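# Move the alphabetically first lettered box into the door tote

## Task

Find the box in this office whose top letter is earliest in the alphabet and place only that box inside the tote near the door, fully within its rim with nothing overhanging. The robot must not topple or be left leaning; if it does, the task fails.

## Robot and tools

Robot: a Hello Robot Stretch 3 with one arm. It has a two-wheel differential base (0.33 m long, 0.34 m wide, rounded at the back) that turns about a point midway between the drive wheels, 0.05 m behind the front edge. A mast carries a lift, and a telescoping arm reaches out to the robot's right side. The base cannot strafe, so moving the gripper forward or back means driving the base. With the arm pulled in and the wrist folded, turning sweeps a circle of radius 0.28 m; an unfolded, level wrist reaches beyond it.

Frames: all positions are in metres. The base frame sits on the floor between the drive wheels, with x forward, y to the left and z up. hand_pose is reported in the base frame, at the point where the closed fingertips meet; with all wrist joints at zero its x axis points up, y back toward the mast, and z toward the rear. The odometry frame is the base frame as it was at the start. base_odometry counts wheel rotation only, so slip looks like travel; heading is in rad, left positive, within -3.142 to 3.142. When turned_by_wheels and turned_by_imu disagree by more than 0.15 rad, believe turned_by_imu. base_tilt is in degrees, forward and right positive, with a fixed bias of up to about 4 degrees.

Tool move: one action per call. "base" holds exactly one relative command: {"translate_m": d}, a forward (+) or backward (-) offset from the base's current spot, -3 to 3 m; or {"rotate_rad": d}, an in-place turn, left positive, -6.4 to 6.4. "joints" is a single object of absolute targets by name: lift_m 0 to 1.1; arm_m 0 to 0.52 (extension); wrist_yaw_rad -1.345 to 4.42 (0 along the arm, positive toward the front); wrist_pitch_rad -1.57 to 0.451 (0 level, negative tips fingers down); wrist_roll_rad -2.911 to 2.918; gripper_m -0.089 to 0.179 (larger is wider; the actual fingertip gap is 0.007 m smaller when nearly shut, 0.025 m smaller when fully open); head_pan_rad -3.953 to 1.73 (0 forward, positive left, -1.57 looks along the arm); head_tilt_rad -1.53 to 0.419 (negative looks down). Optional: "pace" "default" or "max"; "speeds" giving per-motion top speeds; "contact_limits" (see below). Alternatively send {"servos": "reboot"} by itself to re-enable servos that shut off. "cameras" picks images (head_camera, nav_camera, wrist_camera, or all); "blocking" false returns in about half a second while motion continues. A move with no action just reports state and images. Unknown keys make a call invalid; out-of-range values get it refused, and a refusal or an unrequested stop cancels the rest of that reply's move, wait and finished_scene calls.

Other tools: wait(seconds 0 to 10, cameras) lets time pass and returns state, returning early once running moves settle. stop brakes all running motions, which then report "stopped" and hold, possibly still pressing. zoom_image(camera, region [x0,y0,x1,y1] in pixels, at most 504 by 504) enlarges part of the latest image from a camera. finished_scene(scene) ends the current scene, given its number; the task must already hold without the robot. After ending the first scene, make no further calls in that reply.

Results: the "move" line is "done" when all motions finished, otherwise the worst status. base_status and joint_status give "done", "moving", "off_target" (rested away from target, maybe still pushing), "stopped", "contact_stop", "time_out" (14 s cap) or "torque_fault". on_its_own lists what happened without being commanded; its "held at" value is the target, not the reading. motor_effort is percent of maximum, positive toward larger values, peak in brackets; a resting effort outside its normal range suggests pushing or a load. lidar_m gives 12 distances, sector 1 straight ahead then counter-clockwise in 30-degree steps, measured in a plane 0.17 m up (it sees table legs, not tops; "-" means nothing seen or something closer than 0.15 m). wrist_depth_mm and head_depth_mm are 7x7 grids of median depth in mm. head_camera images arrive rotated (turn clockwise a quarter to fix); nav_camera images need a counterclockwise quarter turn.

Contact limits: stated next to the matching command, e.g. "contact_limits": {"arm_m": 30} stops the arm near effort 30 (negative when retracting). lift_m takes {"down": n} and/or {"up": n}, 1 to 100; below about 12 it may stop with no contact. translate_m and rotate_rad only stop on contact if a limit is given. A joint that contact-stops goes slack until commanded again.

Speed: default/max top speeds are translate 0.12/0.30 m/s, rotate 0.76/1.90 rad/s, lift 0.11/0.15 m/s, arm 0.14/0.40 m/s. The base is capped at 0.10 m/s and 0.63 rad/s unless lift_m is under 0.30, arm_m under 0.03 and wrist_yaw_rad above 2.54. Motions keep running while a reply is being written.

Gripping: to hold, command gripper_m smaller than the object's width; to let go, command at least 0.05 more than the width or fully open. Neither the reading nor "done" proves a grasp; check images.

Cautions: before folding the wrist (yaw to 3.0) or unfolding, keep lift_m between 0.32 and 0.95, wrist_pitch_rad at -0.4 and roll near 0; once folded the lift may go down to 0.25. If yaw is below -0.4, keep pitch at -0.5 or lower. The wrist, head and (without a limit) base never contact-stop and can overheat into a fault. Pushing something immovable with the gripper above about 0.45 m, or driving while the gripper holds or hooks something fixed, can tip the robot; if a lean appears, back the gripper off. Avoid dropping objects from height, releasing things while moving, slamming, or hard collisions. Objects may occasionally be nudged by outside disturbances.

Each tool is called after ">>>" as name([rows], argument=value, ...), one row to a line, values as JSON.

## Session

>>> move(joints={"head_pan_rad":0.0,"head_tilt_rad":-0.35}, pace="max", cameras=["nav_camera"])

>>> move(joints={"head_pan_rad":1.5,"head_tilt_rad":-0.35}, pace="max", cameras=["nav_camera"])

>>> move(joints={"head_pan_rad":-1.3,"head_tilt_rad":-0.35}, pace="max", cameras=["nav_camera"])

>>> move(joints={"head_pan_rad":-2.5,"head_tilt_rad":-0.35}, pace="max", cameras=["nav_camera"])

>>> move(joints={"head_pan_rad":-3.7,"head_tilt_rad":-0.35}, pace="max", cameras=["nav_camera"])

Scene clock: 0.73 s.
move: done
base_odometry: x=+0.000 y=+0.000 heading=+0.000
turned_by_wheels: +0.000
turned_by_imu: +0.000
base_tilt: forward=+1.1 right=+0.0
lidar_m: 0.73 0.74 0.91 1.57 1.59 1.09 1.00 1.01 1.25 1.55 1.23 0.80
head_depth_mm: 616 664 709 757 811 872 949 / 609 647 689 742 798 871 952 / 606 645 685 733 792 854 928 / 600 638 680 729 783 849 920 / 595 633 674 720 778 840 910 / 594 628 667 713 766 830 899 / 589 624 663 708 760 821 889
base_status: not commanded
joint_positions: lift_m=+0.337 arm_m=+0.002 wrist_yaw_rad=+3.032 wrist_pitch_rad=-0.535 wrist_roll_rad=+0.000 gripper_m=+0.037 head_pan_rad=+0.000 head_tilt_rad=-0.349
joint_status: all done
measured_speeds: all 0
motor_effort: left_wheel=-0.6(0.8) right_wheel=+2.3(2.6) lift_m=+27.4(27.4) arm_m=-6.7(6.8) wrist_yaw_rad=+0.7(1.1) wrist_pitch_rad=+2.4(2.6) wrist_roll_rad=+0.8(1.0) gripper_m=-0.4(0.9) head_pan_rad=+0.7(1.6) head_tilt_rad=-2.3(3.9)
hand_pose: x=+0.0015 y=+0.0602 z=+0.3248 quat_wxyz=(+0.224, +0.691, +0.150, +0.671) (m; base frame)
wrist_depth_mm: - 140 - - - - 746 / - 156 - - - - - / 888 178 201 879 876 867 - / 727 690 201 715 724 727 690 / 604 612 219 608 603 610 613 / 522 515 128 146 511 526 525 / 457 312 292 299 435 454 461
pictures: nav_camera (sideways)
Images, in order (width x height): nav_camera 672x504.

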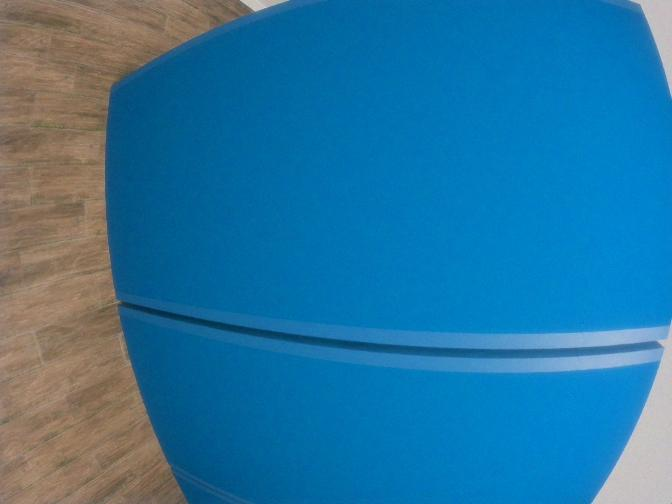

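Scene clock: 1.77 s.
move: done
base_odometry: x=+0.000 y=+0.000 heading=+0.000
turned_by_wheels: +0.000
turned_by_imu: +0.000
base_tilt: forward=+0.9 right=+0.0
lidar_m: 0.73 0.73 0.91 1.57 1.59 1.09 1.00 1.01 1.25 1.55 1.23 0.79
head_depth_mm: 1423 1514 1620 1742 1862 1883 1520 / 1409 1491 1591 1702 1867 1892 1506 / 1402 1483 1576 1700 1846 1873 1502 / 1373 1447 1537 1636 1792 1840 1500 / 1352 1445 1496 1616 1756 1831 1505 / 1341 1407 1498 1604 1720 1791 1495 / 1317 1402 1484 1581 1690 1788 1484
base_status: not commanded
joint_positions: lift_m=+0.337 arm_m=+0.002 wrist_yaw_rad=+3.032 wrist_pitch_rad=-0.535 wrist_roll_rad=+0.000 gripper_m=+0.037 head_pan_rad=+1.533 head_tilt_rad=-0.349
joint_status: all done
measured_speeds: all 0
motor_effort: left_wheel=-0.6(0.7) right_wheel=+2.2(3.0) lift_m=+27.7(27.7) arm_m=-8.8(8.8) wrist_yaw_rad=+0.6(1.4) wrist_pitch_rad=+2.4(2.6) wrist_roll_rad=+0.8(1.1) gripper_m=-0.4(1.2) head_pan_rad=-0.3(4.5) head_tilt_rad=-1.7(3.6)
hand_pose: x=+0.0015 y=+0.0602 z=+0.3248 quat_wxyz=(+0.224, +0.691, +0.150, +0.671) (m; base frame)
wrist_depth_mm: - 140 - - - - 724 / - 156 - - - - - / 893 176 202 894 896 875 - / 722 697 200 716 732 719 683 / 599 597 219 611 608 606 601 / 519 522 127 146 506 521 522 / 456 308 294 301 439 456 457
pictures: nav_camera (sideways)
Images, in order (width x height): nav_camera 672x504.

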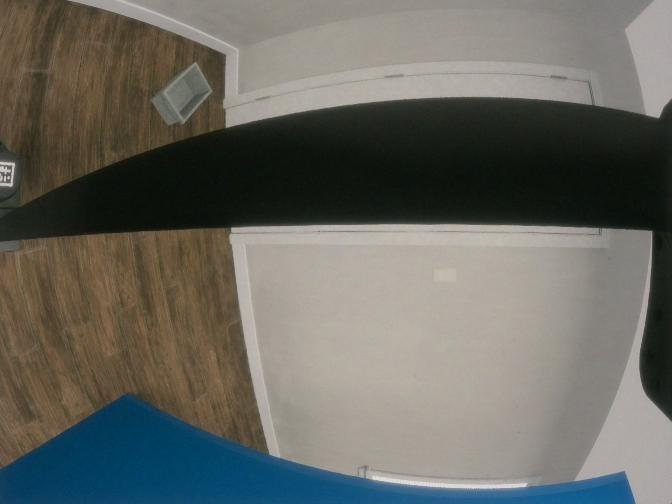

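Scene clock: 3.07 s.
move: done
base_odometry: x=+0.000 y=+0.000 heading=+0.000
turned_by_wheels: +0.000
turned_by_imu: +0.000
base_tilt: forward=+1.0 right=-0.1
lidar_m: 0.73 0.74 0.91 1.57 1.58 1.10 1.00 1.01 1.26 1.55 1.23 0.80
head_depth_mm: 1829 1952 2023 1656 2284 1881 1517 / 1864 1961 2038 2218 2336 1865 1506 / 1868 1992 2084 1755 2186 1870 1497 / 1897 2007 2100 1789 2277 1824 1502 / 1897 2047 2133 1897 2201 1877 1493 / 1890 2013 2001 2085 2228 1843 1503 / 1543 1594 1616 1646 1716 1718 1493
base_status: not commanded
joint_positions: lift_m=+0.337 arm_m=+0.002 wrist_yaw_rad=+3.032 wrist_pitch_rad=-0.535 wrist_roll_rad=+0.000 gripper_m=+0.037 head_pan_rad=-1.349 head_tilt_rad=-0.350
joint_status: all done
measured_speeds: all 0
motor_effort: left_wheel=-0.8(0.8) right_wheel=+2.2(2.6) lift_m=+28.2(28.7) arm_m=-11.2(11.5) wrist_yaw_rad=+0.6(1.1) wrist_pitch_rad=+2.3(2.8) wrist_roll_rad=+0.8(1.0) gripper_m=+0.4(1.1) head_pan_rad=+2.3(4.9) head_tilt_rad=-2.2(3.8)
hand_pose: x=+0.0015 y=+0.0602 z=+0.3248 quat_wxyz=(+0.224, +0.691, +0.150, +0.671) (m; base frame)
wrist_depth_mm: - 141 - - - - 736 / - 156 - - - - - / 905 177 203 874 888 873 - / 730 693 202 710 724 725 687 / 601 601 218 605 598 601 603 / 521 525 127 146 504 529 521 / 450 308 290 302 437 456 458
pictures: nav_camera (sideways)
Images, in order (width x height): nav_camera 672x504.

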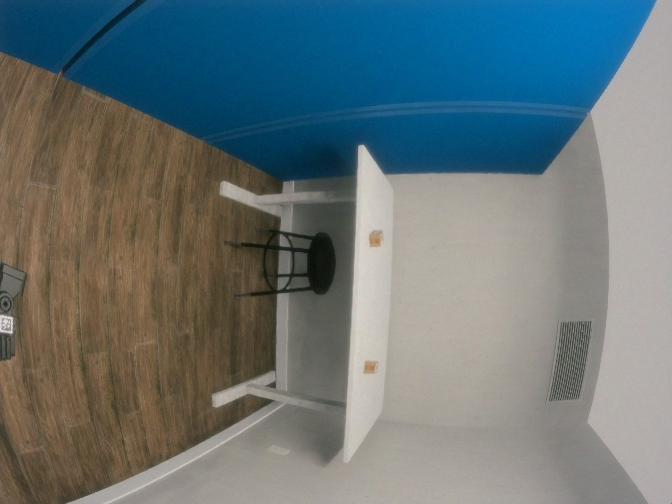

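Scene clock: 4.03 s.
move: done
base_odometry: x=+0.000 y=+0.000 heading=+0.000
turned_by_wheels: +0.000
turned_by_imu: +0.000
base_tilt: forward=+1.2 right=-0.1
lidar_m: 0.73 0.74 0.91 1.57 1.58 1.09 1.00 1.01 1.25 1.55 1.23 0.80
head_depth_mm: 855 896 940 992 1049 1127 1197 / 898 940 989 1050 1110 1183 1276 / 936 987 1041 1110 1179 1271 1362 / 987 1039 1106 1177 1264 1373 1421 / 1035 1099 1173 1257 1358 1472 1494 / 1094 1166 1249 1349 1462 1585 1499 / 1171 1248 1347 1443 1575 1710 1486
base_status: not commanded
joint_positions: lift_m=+0.337 arm_m=+0.002 wrist_yaw_rad=+3.032 wrist_pitch_rad=-0.535 wrist_roll_rad=+0.000 gripper_m=+0.037 head_pan_rad=-2.549 head_tilt_rad=-0.350
joint_status: all done
measured_speeds: all 0
motor_effort: left_wheel=-0.4(0.7) right_wheel=+2.4(2.6) lift_m=+28.6(28.8) arm_m=-13.3(13.3) wrist_yaw_rad=+0.8(1.4) wrist_pitch_rad=+2.2(2.6) wrist_roll_rad=+0.8(1.1) gripper_m=-1.5(1.5) head_pan_rad=+2.5(4.9) head_tilt_rad=-1.0(4.9)
hand_pose: x=+0.0015 y=+0.0602 z=+0.3248 quat_wxyz=(+0.224, +0.691, +0.150, +0.671) (m; base frame)
wrist_depth_mm: - 141 - - - - 746 / - 156 - - - - - / 902 176 201 904 905 874 - / 726 685 202 723 718 721 689 / 610 609 220 609 608 603 596 / 516 517 128 146 507 516 521 / 455 307 294 299 430 455 452
pictures: nav_camera (sideways)
Images, in order (width x height): nav_camera 672x504.

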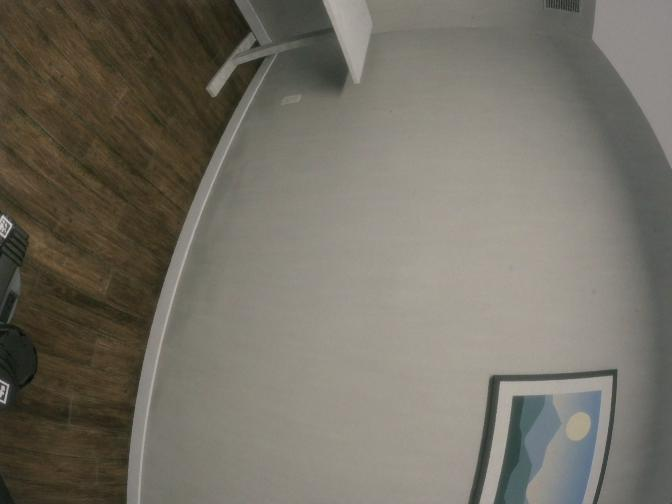

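Scene clock: 5.00 s.
move: done
base_odometry: x=+0.000 y=+0.000 heading=+0.000
turned_by_wheels: +0.000
turned_by_imu: +0.000
base_tilt: forward=+0.8 right=-0.1
lidar_m: 0.73 0.74 0.91 1.57 1.59 1.09 1.00 1.01 1.25 1.55 1.23 0.80
head_depth_mm: 1443 1559 1691 1828 1936 1884 1517 / 1316 1418 1525 1681 1850 1887 1503 / 1213 1291 1387 1499 1642 1733 1511 / 1121 1189 1266 1363 1471 1601 1493 / 1042 1103 1164 1247 1335 1438 1460 / 971 1026 1082 1151 1234 1312 1388 / 914 961 1010 1068 1129 1208 1292
base_status: not commanded
joint_positions: lift_m=+0.337 arm_m=+0.002 wrist_yaw_rad=+3.032 wrist_pitch_rad=-0.535 wrist_roll_rad=+0.000 gripper_m=+0.037 head_pan_rad=-3.749 head_tilt_rad=-0.350
joint_status: all done
measured_speeds: all 0
motor_effort: left_wheel=-0.5(0.7) right_wheel=+2.2(2.6) lift_m=+29.0(29.2) arm_m=-14.9(15.1) wrist_yaw_rad=+0.7(1.1) wrist_pitch_rad=+2.3(2.6) wrist_roll_rad=+0.8(1.0) gripper_m=+0.5(1.1) head_pan_rad=+3.3(5.5) head_tilt_rad=-1.7(4.4)
hand_pose: x=+0.0015 y=+0.0602 z=+0.3248 quat_wxyz=(+0.224, +0.691, +0.150, +0.671) (m; base frame)
wrist_depth_mm: - 140 - - - - 721 / - 156 - - - - - / 896 177 204 873 882 860 - / 707 705 202 722 722 715 685 / 603 598 220 603 609 614 614 / 524 528 128 146 502 522 509 / 460 308 293 303 433 463 460
pictures: nav_camera (sideways)
Images, in order (width x height): nav_camera 672x504.

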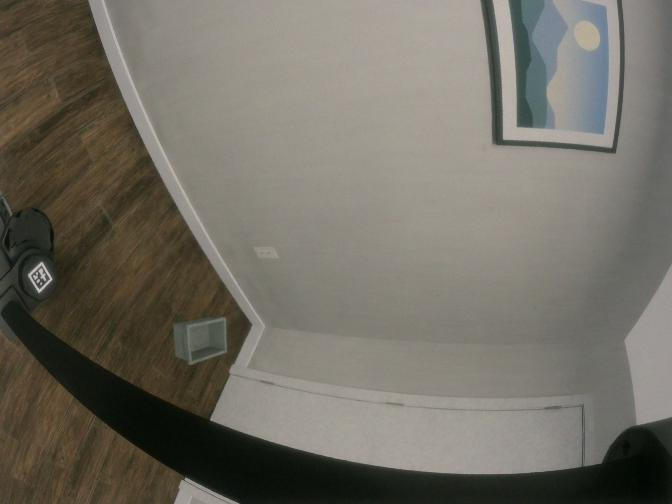

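>>> move(joints={"head_pan_rad":-1.35,"head_tilt_rad":-0.35}, pace="max", cameras=["head_camera"])

>>> move(joints={"head_pan_rad":1.0,"head_tilt_rad":-0.45}, pace="max", cameras=["nav_camera"])

Scene clock: 8.87 s.
move: done
base_odometry: x=+0.000 y=+0.000 heading=+0.000
turned_by_wheels: +0.000
turned_by_imu: +0.001
base_tilt: forward=+1.1 right=-0.1
lidar_m: 0.73 0.74 0.91 1.57 1.58 1.09 1.00 1.01 1.25 1.55 1.23 0.80
head_depth_mm: 1815 1922 2003 1654 2292 1885 1514 / 1855 1963 2031 1790 2338 1887 1498 / 1885 2013 2072 1737 2295 1859 1512 / 1911 2033 2141 2301 2393 1843 1501 / 1948 2051 2189 2321 2381 1855 1489 / 1698 1782 1832 1843 1994 1846 1494 / 1368 1404 1461 1514 1562 1627 1499
base_status: not commanded
joint_positions: lift_m=+0.337 arm_m=+0.002 wrist_yaw_rad=+3.032 wrist_pitch_rad=-0.535 wrist_roll_rad=+0.000 gripper_m=+0.037 head_pan_rad=-1.297 head_tilt_rad=-0.350
joint_status: all done
measured_speeds: all 0
motor_effort: left_wheel=-0.6(0.7) right_wheel=+2.6(2.7) lift_m=+31.0(31.0) arm_m=-22.6(22.6) wrist_yaw_rad=+1.0(1.1) wrist_pitch_rad=+2.3(2.7) wrist_roll_rad=+0.8(1.1) gripper_m=+0.6(0.8) head_pan_rad=-3.7(4.7) head_tilt_rad=-0.8(4.5)
hand_pose: x=+0.0015 y=+0.0602 z=+0.3248 quat_wxyz=(+0.224, +0.691, +0.150, +0.671) (m; base frame)
wrist_depth_mm: - 140 - - - - 721 / - 156 - - - - - / 896 177 203 890 897 859 - / 731 684 201 729 723 737 694 / 597 606 219 608 607 593 590 / 518 521 128 146 507 520 519 / 453 307 294 301 438 460 454
pictures: head_camera (sideways)
Images, in order (width x height): head_camera 896x504.

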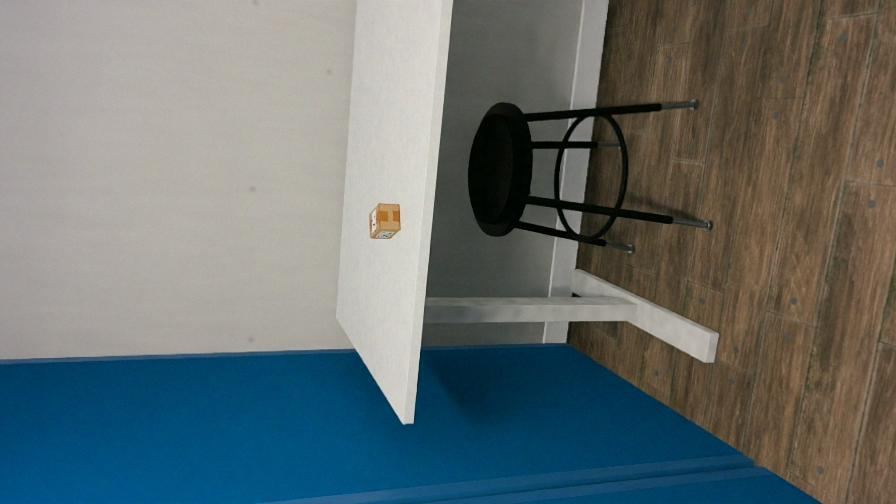

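Scene clock: 11.57 s.
move: done
base_odometry: x=+0.000 y=+0.000 heading=+0.000
turned_by_wheels: +0.000
turned_by_imu: +0.000
base_tilt: forward=+1.0 right=-0.1
lidar_m: 0.73 0.74 0.91 1.57 1.59 1.09 1.00 1.01 1.25 1.55 1.23 0.79
head_depth_mm: 746 787 830 880 929 997 1069 / 1937 2098 2239 988 1055 1134 1234 / 1818 1964 2146 2407 2126 1677 1341 / 1693 1844 1987 2175 2123 1677 1381 / 1579 1712 1843 2011 2072 1669 1382 / 1485 1585 1722 1867 1979 1673 1377 / 1422 1497 1627 1733 1878 1666 1379
base_status: not commanded
joint_positions: lift_m=+0.337 arm_m=+0.002 wrist_yaw_rad=+3.032 wrist_pitch_rad=-0.535 wrist_roll_rad=+0.000 gripper_m=+0.037 head_pan_rad=+1.016 head_tilt_rad=-0.451
joint_status: all done
measured_speeds: translate_m=+0.000 rotate_rad=+0.000 lift_m=+0.000 arm_m=+0.000 wrist_yaw_rad=+0.000 wrist_pitch_rad=+0.000 wrist_roll_rad=+0.000 head_pan_rad=-0.024 head_tilt_rad=+0.000
motor_effort: left_wheel=-0.4(0.7) right_wheel=+2.3(2.8) lift_m=+31.8(32.0) arm_m=-21.7(22.7) wrist_yaw_rad=+1.0(1.4) wrist_pitch_rad=+2.2(2.8) wrist_roll_rad=+0.9(1.1) gripper_m=+0.6(1.3) head_pan_rad=-2.2(5.0) head_tilt_rad=-1.1(4.9)
hand_pose: x=+0.0015 y=+0.0602 z=+0.3248 quat_wxyz=(+0.224, +0.691, +0.150, +0.671) (m; base frame)
wrist_depth_mm: - 140 - - - - 739 / - 155 - - - - - / 905 177 202 896 903 876 - / 711 685 202 723 727 718 691 / 603 610 219 602 609 613 604 / 525 518 128 146 506 521 520 / 453 310 294 299 436 455 452
pictures: nav_camera (sideways)
Images, in order (width x height): nav_camera 672x504.

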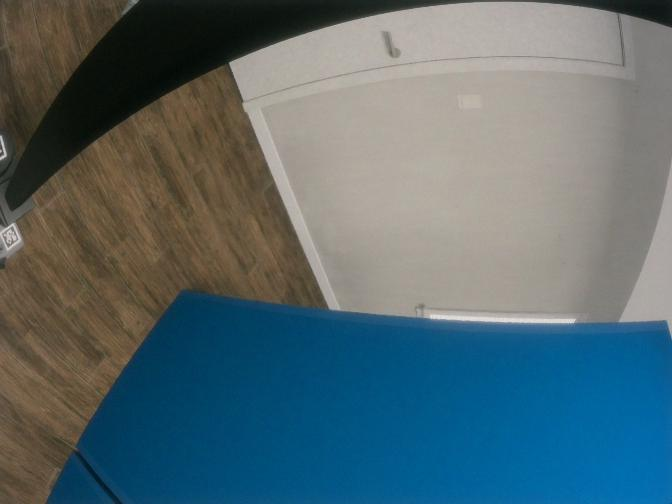

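>>> move(joints={"head_pan_rad":-1.5,"head_tilt_rad":-0.3}, pace="max", cameras=["head_camera"])

>>> zoom_image(camera="head_camera", region=[320, 250, 420, 350])

Scene clock: 16.40 s.
move: done
base_odometry: x=+0.000 y=+0.000 heading=+0.000
turned_by_wheels: +0.000
turned_by_imu: +0.001
base_tilt: forward=+1.0 right=-0.1
lidar_m: 0.73 0.73 0.91 1.57 1.59 1.09 1.00 1.01 1.25 1.55 1.23 0.80
head_depth_mm: 1909 2011 2127 1828 2367 1967 1596 / 1929 2019 2124 1781 2358 1984 1575 / 1899 1991 2095 1777 2343 2006 1570 / 1895 1995 2099 1744 2325 1931 1561 / 1885 1987 2104 1736 2324 1898 1570 / 1905 2001 2099 1719 2306 1965 1570 / 1894 1992 2062 1822 2302 1943 1573
base_status: not commanded
joint_positions: lift_m=+0.337 arm_m=+0.002 wrist_yaw_rad=+3.032 wrist_pitch_rad=-0.535 wrist_roll_rad=+0.000 gripper_m=+0.037 head_pan_rad=-1.516 head_tilt_rad=-0.301
joint_status: all done
measured_speeds: translate_m=+0.000 rotate_rad=+0.000 lift_m=+0.000 arm_m=+0.000 wrist_yaw_rad=+0.000 wrist_pitch_rad=+0.000 wrist_roll_rad=+0.000 head_pan_rad=+0.024 head_tilt_rad=+0.000
motor_effort: left_wheel=-0.6(0.8) right_wheel=+2.3(2.7) lift_m=+32.2(32.2) arm_m=-21.2(21.8) wrist_yaw_rad=+0.8(1.2) wrist_pitch_rad=+2.3(2.8) wrist_roll_rad=+0.8(1.1) gripper_m=+0.1(1.5) head_pan_rad=+2.7(4.4) head_tilt_rad=+3.4(5.8)
hand_pose: x=+0.0015 y=+0.0602 z=+0.3248 quat_wxyz=(+0.224, +0.691, +0.150, +0.671) (m; base frame)
wrist_depth_mm: - 140 - - - - 754 / - 155 - - - - - / 885 177 202 897 885 864 - / 717 685 201 720 727 719 688 / 607 599 219 604 606 605 609 / 520 524 127 147 505 517 519 / 456 308 294 301 438 458 451
pictures: head_camera (sideways)
Images, in order (width x height): head_camera 896x504.

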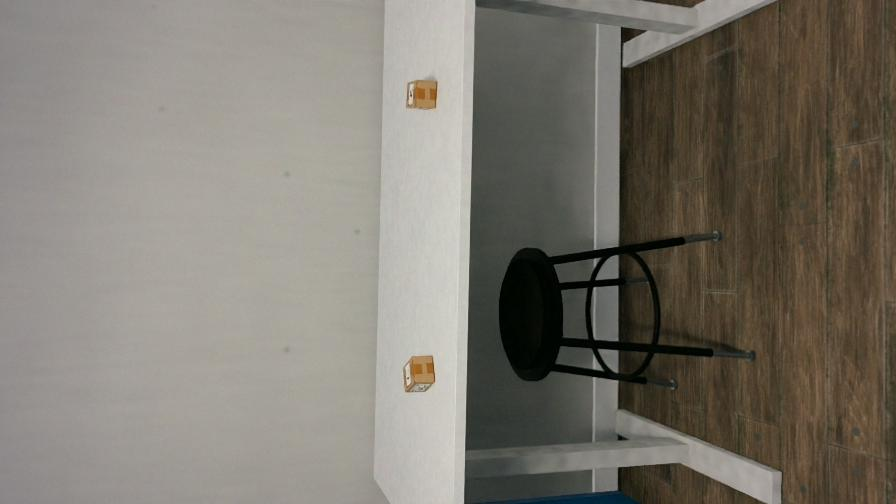

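Scaled by 5.040 from the camera's 896x504 image, which has a finer 1280x720 frame.

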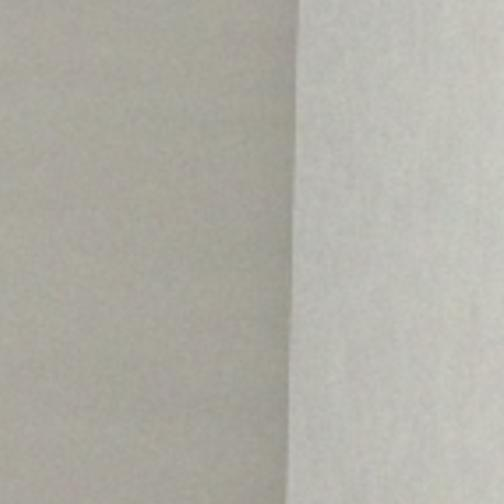

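>>> zoom_image(camera="head_camera", region=[395, 345, 445, 400])

>>> zoom_image(camera="head_camera", region=[395, 70, 445, 120])

Scaled by 9.164 from the camera's 896x504 image, which has a finer 1280x720 frame.

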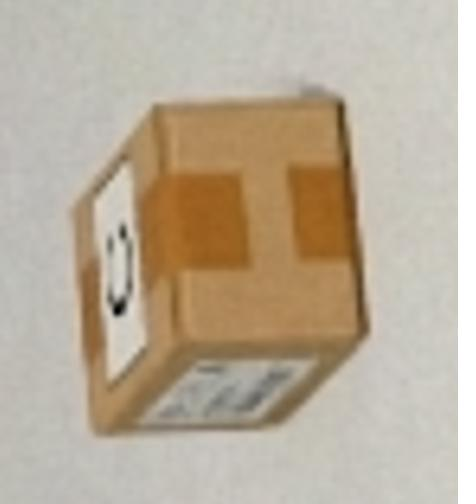

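Scaled by 10.080 from the camera's 896x504 image, which has a finer 1280x720 frame.

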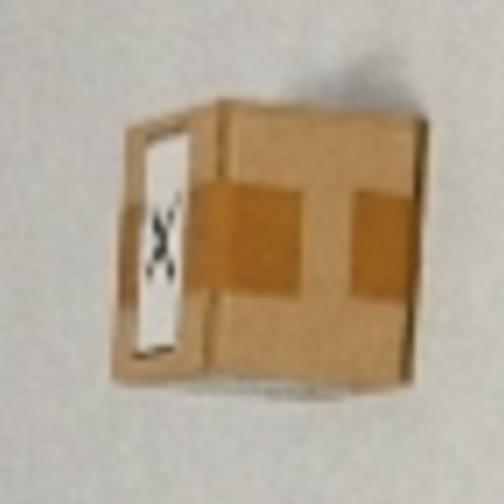

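>>> move(base={"rotate_rad":1.486}, joints={"lift_m":0.28,"head_pan_rad":0.0,"head_tilt_rad":-0.3,"wrist_pitch_rad":-0.4}, pace="max")

>>> move(base={"translate_m":1.0}, pace="max")

>>> move(base={"rotate_rad":-1.256}, pace="max", cameras=["nav_camera"])

Scene clock: 32.00 s.
move: done
base_odometry: x=+0.000 y=+0.000 heading=+1.486
turned_by_wheels: +1.486
turned_by_imu: +1.480
base_tilt: forward=+1.0 right=-0.2
lidar_m: 1.57 1.57 1.15 1.00 1.00 1.17 1.65 1.45 0.84 0.73 0.73 0.86
head_depth_mm: 1456 1546 1636 1736 1858 1934 1583 / 1432 1509 1607 1707 1826 1895 1587 / 1417 1477 1587 1670 1783 1882 1585 / 1389 1463 1540 1631 1766 1835 1570 / 1354 1417 1499 1597 1712 1798 1560 / 1329 1403 1484 1574 1663 1784 1569 / 1315 1382 1465 1548 1617 1750 1549
base_status: done
joint_positions: lift_m=+0.280 arm_m=+0.002 wrist_yaw_rad=+3.032 wrist_pitch_rad=-0.421 wrist_roll_rad=+0.000 gripper_m=+0.037 head_pan_rad=+0.012 head_tilt_rad=-0.299
joint_status: all done
measured_speeds: translate_m=+0.000 rotate_rad=+0.000 lift_m=+0.000 arm_m=+0.000 wrist_yaw_rad=+0.000 wrist_pitch_rad=+0.000 wrist_roll_rad=+0.000 head_pan_rad=-0.024 head_tilt_rad=+0.000
motor_effort: left_wheel=-7.4(17.2) right_wheel=+9.0(16.7) lift_m=+21.1(26.8) arm_m=-21.9(22.9) wrist_yaw_rad=+1.2(1.3) wrist_pitch_rad=+3.5(5.9) wrist_roll_rad=+0.8(1.1) gripper_m=+0.2(1.1) head_pan_rad=-3.2(5.1) head_tilt_rad=+2.6(7.1)
hand_pose: x=+0.0032 y=+0.0760 z=+0.2920 quat_wxyz=(+0.186, +0.698, +0.110, +0.683) (m; base frame)
wrist_depth_mm: - 137 154 - - - - / - 145 - - - - - / - 159 889 - - - 928 / 767 683 205 771 770 769 762 / 618 586 200 602 612 609 614 / 506 504 128 299 491 514 519 / 439 279 254 270 416 438 436
pictures: none

Scene clock: 36.70 s.
move: done
base_odometry: x=+0.085 y=+0.996 heading=+1.485
turned_by_wheels: +0.000
turned_by_imu: +0.000
base_tilt: forward=+0.7 right=-0.1
lidar_m: 0.63 0.60 0.71 1.24 1.24 1.45 2.49 0.96 0.59 0.69 1.23 0.72
head_depth_mm: 553 584 621 660 701 753 812 / 543 571 604 644 685 737 793 / 533 564 595 633 672 722 778 / 524 551 578 618 660 705 759 / 516 543 572 605 642 685 734 / 507 532 560 591 620 659 706 / 473 495 521 554 588 629 676
base_status: done
joint_positions: lift_m=+0.280 arm_m=+0.002 wrist_yaw_rad=+3.032 wrist_pitch_rad=-0.421 wrist_roll_rad=+0.000 gripper_m=+0.037 head_pan_rad=+0.000 head_tilt_rad=-0.299
joint_status: not commanded
measured_speeds: all 0
motor_effort: left_wheel=-0.4(12.7) right_wheel=+5.1(19.2) lift_m=+26.7(27.3) arm_m=-17.8(22.1) wrist_yaw_rad=+0.7(1.4) wrist_pitch_rad=+3.8(4.0) wrist_roll_rad=+0.8(1.1) gripper_m=-0.1(1.5) head_pan_rad=-2.5(4.5) head_tilt_rad=+1.4(3.9)
hand_pose: x=+0.0032 y=+0.0760 z=+0.2921 quat_wxyz=(+0.185, +0.698, +0.110, +0.683) (m; base frame)
wrist_depth_mm: - 137 - - - - - / - 145 - - - - - / - 160 171 - - - - / 779 687 205 766 773 726 - / 619 579 200 608 614 613 590 / 508 516 127 296 495 520 507 / 441 280 254 274 415 440 441
pictures: none

Scene clock: 38.60 s.
move: done
base_odometry: x=+0.085 y=+0.996 heading=+0.230
turned_by_wheels: -1.256
turned_by_imu: -1.251
base_tilt: forward=+1.0 right=-0.1
lidar_m: 1.88 0.83 0.64 0.60 0.65 0.95 1.24 1.32 1.93 1.47 0.65 0.59
head_depth_mm: 3000 3116 3228 3515 2756 2007 1589 / 3055 3236 3294 3598 2742 2008 1579 / 3060 3219 3415 3589 2718 1967 1574 / 3131 3292 3441 3660 2699 1971 1577 / 2361 2444 2580 2723 2572 1983 1564 / 1695 1744 1805 1832 1953 1883 1551 / 1340 1370 1404 1443 1466 1531 1472
base_status: done
joint_positions: lift_m=+0.280 arm_m=+0.002 wrist_yaw_rad=+3.032 wrist_pitch_rad=-0.421 wrist_roll_rad=+0.000 gripper_m=+0.037 head_pan_rad=+0.000 head_tilt_rad=-0.299
joint_status: not commanded
measured_speeds: all 0
motor_effort: left_wheel=+9.8(16.5) right_wheel=-7.2(16.0) lift_m=+29.7(29.7) arm_m=-21.6(22.4) wrist_yaw_rad=+1.1(1.4) wrist_pitch_rad=+3.5(4.1) wrist_roll_rad=+0.8(1.0) gripper_m=-0.5(1.4) head_pan_rad=-2.0(4.3) head_tilt_rad=+2.0(3.0)
hand_pose: x=+0.0032 y=+0.0760 z=+0.2921 quat_wxyz=(+0.185, +0.698, +0.110, +0.683) (m; base frame)
wrist_depth_mm: - 137 156 - - - - / - 145 176 - - - - / - 159 172 685 - - - / 729 180 198 731 728 731 735 / 614 593 199 610 609 615 609 / 515 507 128 298 494 514 515 / 441 277 255 272 415 439 438
pictures: nav_camera (sideways)
Images, in order (width x height): nav_camera 672x504.

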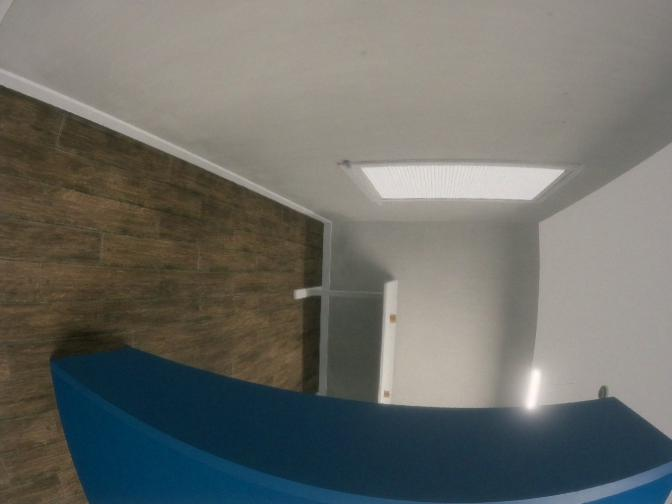

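>>> move(base={"translate_m":0.75}, pace="max")

>>> move(base={"rotate_rad":-0.8}, pace="max", cameras=["nav_camera"])

Scene clock: 44.73 s.
move: done
base_odometry: x=+0.815 y=+1.167 heading=+0.230
turned_by_wheels: +0.000
turned_by_imu: +0.000
base_tilt: forward=+0.9 right=-0.3
lidar_m: 1.71 0.75 0.58 0.57 0.61 0.88 1.98 2.11 0.40 0.39 0.42 2.74
head_depth_mm: 2363 2504 2581 2726 2730 1998 1584 / 2396 2508 2606 2767 2668 1989 1575 / 2416 2529 2677 2819 2742 1981 1563 / 2458 2572 2714 2889 2735 1987 1572 / 2166 2237 2324 2448 2439 1963 1578 / 1509 1575 1627 1675 1786 1811 1560 / 1207 1231 1259 1288 1350 1390 1412
base_status: done
joint_positions: lift_m=+0.280 arm_m=+0.002 wrist_yaw_rad=+3.032 wrist_pitch_rad=-0.420 wrist_roll_rad=+0.000 gripper_m=+0.037 head_pan_rad=+0.000 head_tilt_rad=-0.299
joint_status: not commanded
measured_speeds: all 0
motor_effort: left_wheel=+9.6(19.8) right_wheel=-2.1(9.8) lift_m=+20.3(32.1) arm_m=-15.6(19.8) wrist_yaw_rad=+0.6(1.4) wrist_pitch_rad=+3.7(4.0) wrist_roll_rad=+0.8(1.3) gripper_m=-0.2(1.4) head_pan_rad=-2.4(4.3) head_tilt_rad=-1.3(1.5)
hand_pose: x=+0.0032 y=+0.0760 z=+0.2921 quat_wxyz=(+0.185, +0.698, +0.110, +0.683) (m; base frame)
wrist_depth_mm: - 137 154 - - - - / - 146 154 - - - - / - 159 165 - - - - / - 177 183 - - - - / 620 581 199 615 610 618 624 / 508 509 128 297 495 517 514 / 441 279 255 271 420 438 442
pictures: none

Scene clock: 46.33 s.
move: done
base_odometry: x=+0.815 y=+1.167 heading=-0.569
turned_by_wheels: -0.800
turned_by_imu: -0.796
base_tilt: forward=+0.9 right=-0.2
lidar_m: 2.73 2.31 1.02 0.64 0.57 0.57 0.69 1.27 1.99 0.44 0.39 0.39
head_depth_mm: 3381 3537 3651 3780 2759 2031 1586 / 3537 3709 3923 - 2716 2009 1579 / 3306 3466 3681 3788 2750 1993 1576 / 3075 3233 3379 3584 2722 1975 1572 / 2866 2971 3087 3306 2700 1996 1583 / 2702 2827 2855 3150 2631 1976 1576 / 2506 2628 2678 2930 2697 1978 1563
base_status: done
joint_positions: lift_m=+0.280 arm_m=+0.002 wrist_yaw_rad=+3.032 wrist_pitch_rad=-0.420 wrist_roll_rad=+0.000 gripper_m=+0.037 head_pan_rad=+0.000 head_tilt_rad=-0.299
joint_status: not commanded
measured_speeds: all 0
motor_effort: left_wheel=+8.7(17.8) right_wheel=-6.8(16.1) lift_m=+21.0(21.0) arm_m=-19.2(19.2) wrist_yaw_rad=+0.9(1.4) wrist_pitch_rad=+3.5(3.9) wrist_roll_rad=+0.8(1.1) gripper_m=-0.3(1.2) head_pan_rad=-3.0(3.8) head_tilt_rad=-0.7(1.8)
hand_pose: x=+0.0032 y=+0.0760 z=+0.2921 quat_wxyz=(+0.185, +0.698, +0.110, +0.683) (m; base frame)
wrist_depth_mm: - 137 154 - - - - / - 145 153 - - - - / - 159 164 957 - - - / - 174 200 762 764 761 760 / 509 573 199 605 621 620 618 / 506 510 128 297 500 514 512 / 437 279 256 271 416 436 437
pictures: nav_camera (sideways)
Images, in order (width x height): nav_camera 672x504.

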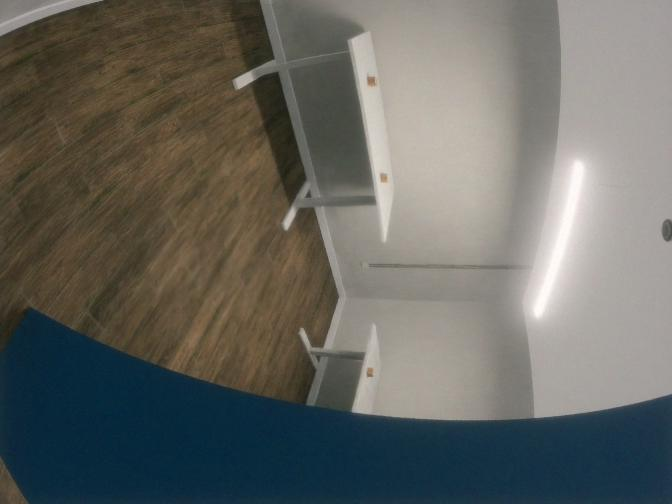

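>>> move(base={"translate_m":0.5}, pace="max")

>>> move(base={"rotate_rad":-0.2}, pace="max")

>>> move(base={"translate_m":1.3}, joints={"head_pan_rad":0.8,"head_tilt_rad":-0.4}, pace="max", cameras=["head_camera","nav_camera"])

>>> move(joints={"head_pan_rad":-0.4,"head_tilt_rad":-0.35}, pace="max", cameras=["head_camera","nav_camera"])

Scene clock: 54.73 s.
move: done
base_odometry: x=+1.236 y=+0.898 heading=-0.570
turned_by_wheels: +0.000
turned_by_imu: -0.533
base_tilt: forward=+0.9 right=-0.2
lidar_m: 2.79 2.35 2.02 1.54 0.95 0.85 0.86 1.02 1.90 0.20 0.15 0.99
head_depth_mm: 2514 2572 2687 2613 2613 2015 1587 / 2563 2706 2775 2962 2698 1982 1584 / 2698 2807 2907 3138 2675 1983 1569 / 2752 2875 3002 3209 2692 1980 1573 / 2876 2988 3149 3400 2701 1964 1567 / 2978 3177 3381 3530 2610 1978 1553 / 3119 3254 3404 3602 2686 1964 1553
base_status: done
joint_positions: lift_m=+0.280 arm_m=+0.002 wrist_yaw_rad=+3.022 wrist_pitch_rad=-0.418 wrist_roll_rad=+0.001 gripper_m=+0.037 head_pan_rad=-0.004 head_tilt_rad=-0.302
joint_status: not commanded
measured_speeds: all 0
on_its_own: wrist_yaw_rad is at rest, and its effort (+10.1) is outside its rest range (-9 to +9)
motor_effort: left_wheel=+3.1(21.5) right_wheel=+20.3(37.4) lift_m=+16.0(28.1) arm_m=-4.4(22.6) wrist_yaw_rad=+10.1(36.8) wrist_pitch_rad=+3.1(4.6) wrist_roll_rad=+0.6(1.1) gripper_m=+0.9(1.3) head_pan_rad=+1.3(3.3) head_tilt_rad=+1.3(3.7)
hand_pose: x=+0.0055 y=+0.0760 z=+0.2927 quat_wxyz=(+0.188, +0.699, +0.105, +0.682) (m; base frame)
wrist_depth_mm: - 137 - - - - - / - 146 - - - - - / - 157 899 - - - - / 777 180 694 784 771 758 765 / 613 591 202 612 625 618 610 / 512 513 128 300 493 515 510 / 441 281 253 273 417 438 439
pictures: none

Scene clock: 55.67 s.
move: done
base_odometry: x=+1.236 y=+0.898 heading=-0.769
turned_by_wheels: -0.200
turned_by_imu: -0.199
base_tilt: forward=+1.0 right=-0.2
lidar_m: 0.99 2.80 2.34 2.02 1.08 0.86 0.85 0.92 1.35 0.29 0.15 0.15
head_depth_mm: 1599 898 902 922 741 1032 915 / 2512 2630 2744 2541 2069 1795 1235 / 2549 2651 2857 2556 2570 2016 1568 / 2592 2718 2858 3004 2679 1989 1566 / 2665 2749 2876 3105 2660 1966 1572 / 2679 2774 3003 3168 2657 1969 1574 / 2766 2883 3047 2856 2656 1981 1560
base_status: done
joint_positions: lift_m=+0.280 arm_m=+0.002 wrist_yaw_rad=+3.030 wrist_pitch_rad=-0.418 wrist_roll_rad=+0.001 gripper_m=+0.037 head_pan_rad=-0.004 head_tilt_rad=-0.302
joint_status: not commanded
measured_speeds: all 0
motor_effort: left_wheel=+7.5(16.2) right_wheel=-10.3(14.9) lift_m=+31.5(32.0) arm_m=-21.1(22.3) wrist_yaw_rad=+2.8(8.4) wrist_pitch_rad=+3.2(3.4) wrist_roll_rad=+0.5(0.8) gripper_m=-0.6(1.3) head_pan_rad=+2.5(3.3) head_tilt_rad=+1.1(2.8)
hand_pose: x=+0.0037 y=+0.0763 z=+0.2926 quat_wxyz=(+0.185, +0.699, +0.108, +0.682) (m; base frame)
wrist_depth_mm: - 136 - - - - - / - 147 - - - - - / 973 159 897 - - - - / 773 706 706 752 777 749 752 / 615 596 200 619 611 612 614 / 513 510 127 297 496 506 516 / 437 282 250 273 419 436 441
pictures: none

Scene clock: 61.77 s.
move: off_target
base_odometry: x=+2.171 y=-0.006 heading=-0.768
turned_by_wheels: +0.001
turned_by_imu: -1.701
base_tilt: forward=+1.0 right=-0.2
lidar_m: 0.44 0.52 0.72 0.84 2.86 2.32 2.06 1.41 1.04 1.00 1.05 1.40
head_depth_mm: 477 499 523 553 555 427 348 / 519 546 578 612 552 426 348 / 572 602 640 676 552 425 347 / 632 673 722 740 551 424 345 / 704 760 825 780 548 422 345 / 780 835 892 776 547 422 345 / 745 791 838 771 547 422 344
base_status: translate_m off_target (by the wheels' count: +1.2996 of +1.3000)
joint_positions: lift_m=+0.280 arm_m=+0.002 wrist_yaw_rad=+3.032 wrist_pitch_rad=-0.418 wrist_roll_rad=+0.002 gripper_m=+0.037 head_pan_rad=+0.798 head_tilt_rad=-0.401
joint_status: all done
measured_speeds: all 0
on_its_own: left_wheel is at rest, and its effort (+72.5) is outside its rest range (-21 to +21); right_wheel is at rest, and its effort (+25.1) is outside its rest range (-21 to +21)
motor_effort: left_wheel=+72.5(72.6) right_wheel=+25.1(50.7) lift_m=+31.7(32.1) arm_m=-22.0(22.4) wrist_yaw_rad=+0.4(15.4) wrist_pitch_rad=+3.0(3.9) wrist_roll_rad=+0.0(0.7) gripper_m=+0.2(1.4) head_pan_rad=-16.0(32.2) head_tilt_rad=+2.7(13.1)
hand_pose: x=+0.0032 y=+0.0763 z=+0.2926 quat_wxyz=(+0.185, +0.699, +0.109, +0.682) (m; base frame)
wrist_depth_mm: - 136 - - - 821 - / - 145 - - - 854 - / - 160 921 936 - 827 - / 768 712 206 733 - - - / 619 593 198 592 150 - - / 514 515 128 298 - - - / 439 280 254 272 - - -
pictures: head_camera (sideways), nav_camera (sideways)
Images, in order (width x height): head_camera 896x504, nav_camera 672x504.

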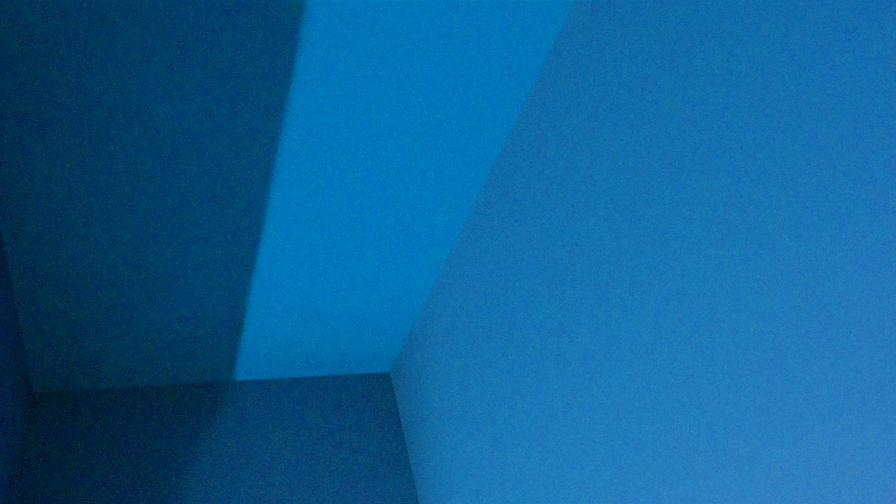

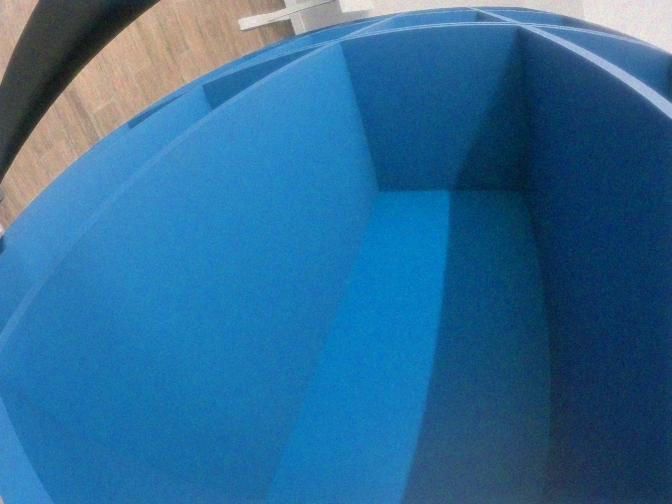

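Scene clock: 62.80 s.
move: done
base_odometry: x=+2.171 y=-0.006 heading=-0.769
turned_by_wheels: -0.001
turned_by_imu: -0.005
base_tilt: forward=+0.8 right=-0.5
lidar_m: 0.50 0.52 0.72 0.83 2.86 2.31 2.07 1.42 1.04 1.00 1.05 1.41
head_depth_mm: - - - - - - - / - - - - - - - / - - - - - - - / - - - - - - - / - - - - - - - / - - - - - - - / - - - - - - -
base_status: not commanded
joint_positions: lift_m=+0.280 arm_m=+0.002 wrist_yaw_rad=+3.032 wrist_pitch_rad=-0.418 wrist_roll_rad=+0.002 gripper_m=+0.037 head_pan_rad=-0.448 head_tilt_rad=-0.308
joint_status: all done
measured_speeds: all 0
motor_effort: left_wheel=+19.8(72.9) right_wheel=+2.8(25.4) lift_m=+19.4(31.9) arm_m=-16.1(22.2) wrist_yaw_rad=+1.7(2.1) wrist_pitch_rad=+3.6(3.8) wrist_roll_rad=-0.1(0.3) gripper_m=+0.6(1.3) head_pan_rad=-14.7(61.1) head_tilt_rad=-24.7(24.7)
hand_pose: x=+0.0033 y=+0.0763 z=+0.2926 quat_wxyz=(+0.185, +0.699, +0.109, +0.682) (m; base frame)
wrist_depth_mm: - 137 - - - 812 - / - 145 - - - 874 - / - 159 889 - - 824 - / 766 709 701 728 - - - / 604 587 198 561 150 - - / 510 510 128 299 - - - / 435 279 254 272 - - -
pictures: head_camera (sideways), nav_camera (sideways)
Images, in order (width x height): head_camera 896x504, nav_camera 672x504.

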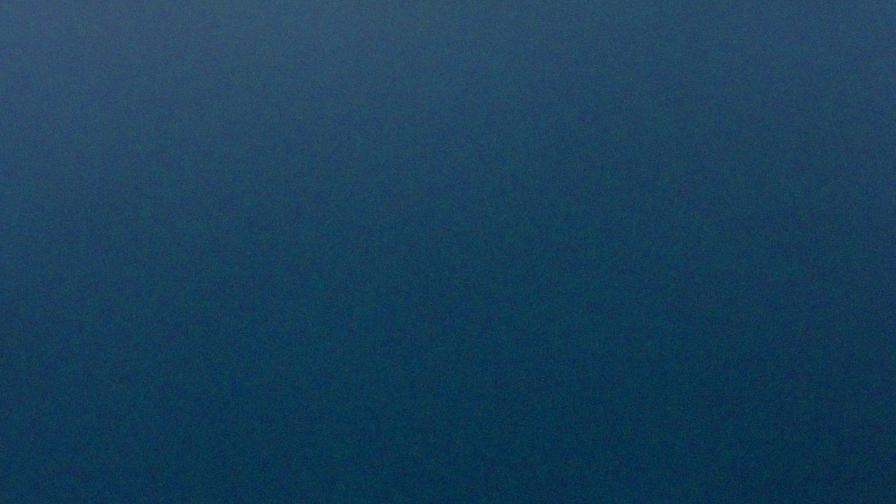

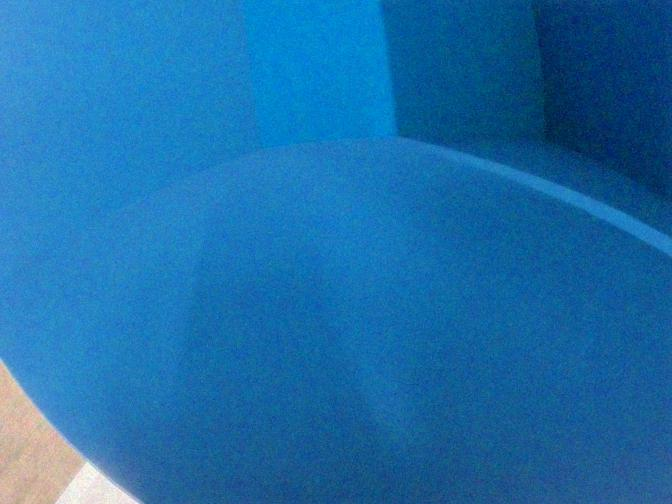

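>>> move(base={"translate_m":-0.3}, cameras=["nav_camera","wrist_camera"])

Scene clock: 70.70 s.
move: done
base_odometry: x=+1.955 y=+0.203 heading=-0.769
turned_by_wheels: +0.000
turned_by_imu: +0.000
base_tilt: forward=+1.1 right=-0.3
lidar_m: 0.35 0.83 0.91 1.81 2.86 2.05 1.76 1.41 1.04 1.00 1.04 1.43
head_depth_mm: 1466 1520 1536 1597 1674 1709 1507 / 1719 1769 1824 1900 1965 1856 1494 / 2080 2148 2259 2375 2332 1855 1496 / 2319 2455 2655 2835 2457 1870 1499 / 2283 2400 2558 2698 2339 1845 1501 / 2162 2318 2473 2608 2438 1780 1405 / 2140 2259 289 305 326 352 380
base_status: done
joint_positions: lift_m=+0.280 arm_m=+0.002 wrist_yaw_rad=+3.032 wrist_pitch_rad=-0.418 wrist_roll_rad=+0.002 gripper_m=+0.037 head_pan_rad=-0.399 head_tilt_rad=-0.356
joint_status: not commanded
measured_speeds: all 0
motor_effort: left_wheel=-8.0(13.1) right_wheel=-1.2(14.6) lift_m=+24.2(24.2) arm_m=+23.4(23.4) wrist_yaw_rad=+1.1(1.8) wrist_pitch_rad=+3.2(3.6) wrist_roll_rad=+0.1(0.3) gripper_m=-0.5(1.9) head_pan_rad=-3.0(14.3) head_tilt_rad=+4.3(61.9)
hand_pose: x=+0.0033 y=+0.0763 z=+0.2926 quat_wxyz=(+0.185, +0.699, +0.109, +0.682) (m; base frame)
wrist_depth_mm: - 137 - - - - 841 / - 145 - - - - 895 / - 159 884 - 962 - - / 767 688 684 772 783 - - / 616 582 198 625 611 583 - / 514 514 128 298 495 492 - / 439 279 254 273 413 440 412
pictures: nav_camera (sideways), wrist_camera
Images, in order (width x height): nav_camera 672x504, wrist_camera 644x364.

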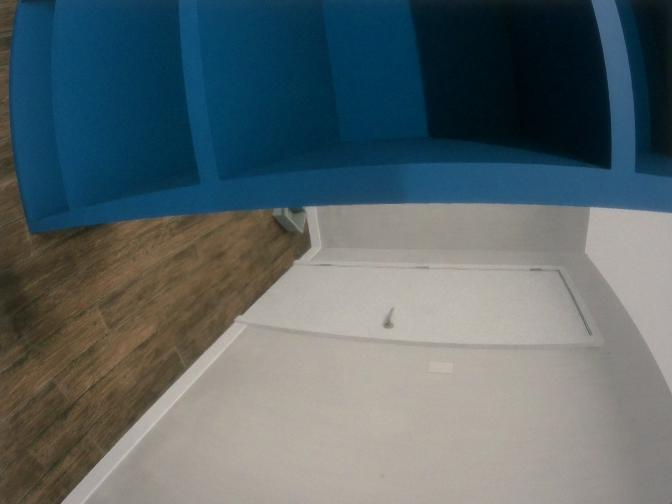

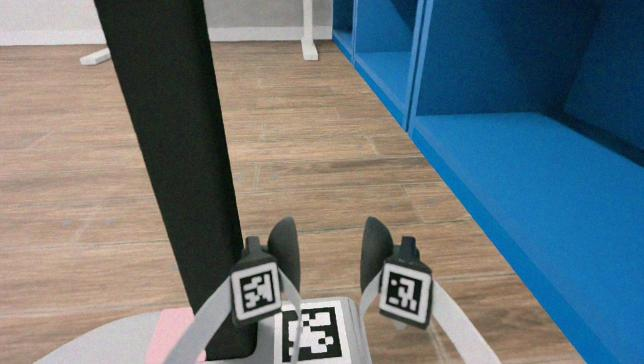

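>>> move(base={"translate_m":-0.1})

>>> move(base={"rotate_rad":2.34}, joints={"head_pan_rad":0.0,"head_tilt_rad":-0.3}, cameras=["nav_camera"])

Scene clock: 82.03 s.
move: done
base_odometry: x=+1.883 y=+0.272 heading=-0.769
turned_by_wheels: +0.000
turned_by_imu: +0.000
base_tilt: forward=+1.0 right=-0.1
lidar_m: 0.45 0.94 0.95 1.82 2.87 1.96 1.67 1.42 1.04 1.00 1.04 1.43
head_depth_mm: 1451 1506 1553 1621 1669 1711 1513 / 1722 1750 1840 1887 1952 1872 1514 / 2082 2166 2220 2350 2349 1887 1512 / 2413 2583 2712 2900 2487 1860 1497 / 2332 2492 2671 2825 2368 1854 1509 / 2273 2419 2553 2735 2455 1839 1458 / 2191 2322 386 407 434 467 521
base_status: done
joint_positions: lift_m=+0.280 arm_m=+0.002 wrist_yaw_rad=+3.032 wrist_pitch_rad=-0.418 wrist_roll_rad=+0.002 gripper_m=+0.037 head_pan_rad=-0.400 head_tilt_rad=-0.350
joint_status: not commanded
measured_speeds: all 0
motor_effort: left_wheel=+0.1(11.5) right_wheel=-9.8(12.2) lift_m=+28.3(28.3) arm_m=+22.6(23.5) wrist_yaw_rad=+1.3(1.8) wrist_pitch_rad=+3.2(3.6) wrist_roll_rad=-0.2(0.3) gripper_m=-0.4(1.6) head_pan_rad=-4.1(4.2) head_tilt_rad=+3.7(4.7)
hand_pose: x=+0.0033 y=+0.0763 z=+0.2926 quat_wxyz=(+0.185, +0.699, +0.109, +0.682) (m; base frame)
wrist_depth_mm: - 137 - - - - - / - 145 - - - - 900 / - 159 911 - - - - / 750 701 701 765 753 731 - / 612 596 199 611 603 623 543 / 508 519 128 301 494 510 494 / 439 282 253 272 417 439 442
pictures: none

Scene clock: 86.40 s.
move: done
base_odometry: x=+1.883 y=+0.272 heading=+1.571
turned_by_wheels: +2.339
turned_by_imu: +2.332
base_tilt: forward=+1.0 right=-0.1
lidar_m: 2.51 1.96 1.67 1.19 1.00 1.00 1.14 0.45 0.45 0.98 0.94 2.50
head_depth_mm: 2772 2866 2986 3036 2768 1990 1593 / 2935 3084 3204 3361 2772 2001 1573 / 2816 2907 3189 3392 2714 2003 1571 / 2544 2697 2871 3080 2682 1998 1569 / 2367 2443 2582 2735 2723 2000 1571 / 2172 2266 2418 1982 2459 1972 1572 / 2005 2126 2182 1892 2416 1961 1556
base_status: done
joint_positions: lift_m=+0.280 arm_m=+0.002 wrist_yaw_rad=+3.032 wrist_pitch_rad=-0.418 wrist_roll_rad=+0.002 gripper_m=+0.037 head_pan_rad=+0.002 head_tilt_rad=-0.300
joint_status: all done
measured_speeds: all 0
motor_effort: left_wheel=-10.3(14.6) right_wheel=+11.7(14.5) lift_m=+31.8(32.0) arm_m=-12.0(23.2) wrist_yaw_rad=+1.6(2.0) wrist_pitch_rad=+3.6(3.6) wrist_roll_rad=-0.1(0.3) gripper_m=-0.8(1.2) head_pan_rad=-1.2(4.0) head_tilt_rad=+3.3(6.0)
hand_pose: x=+0.0033 y=+0.0763 z=+0.2926 quat_wxyz=(+0.185, +0.699, +0.109, +0.682) (m; base frame)
wrist_depth_mm: - 136 - - - - - / - 145 - - - - - / - 158 896 - - - - / 765 692 696 789 766 766 760 / 611 595 198 618 604 607 613 / 516 504 127 298 490 515 510 / 437 280 253 274 420 436 440
pictures: nav_camera (sideways)
Images, in order (width x height): nav_camera 672x504.

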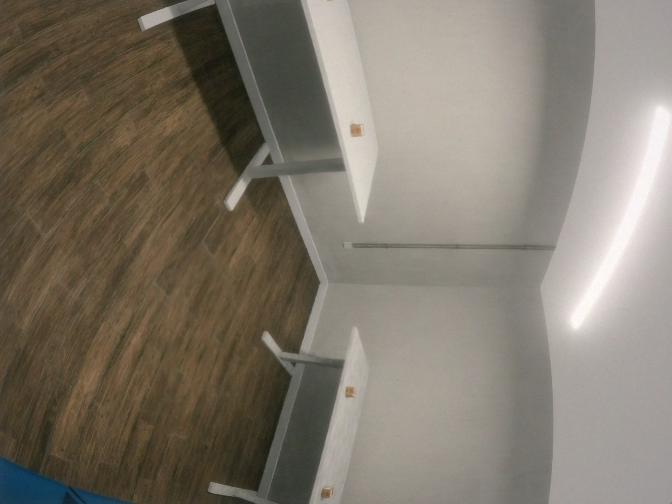

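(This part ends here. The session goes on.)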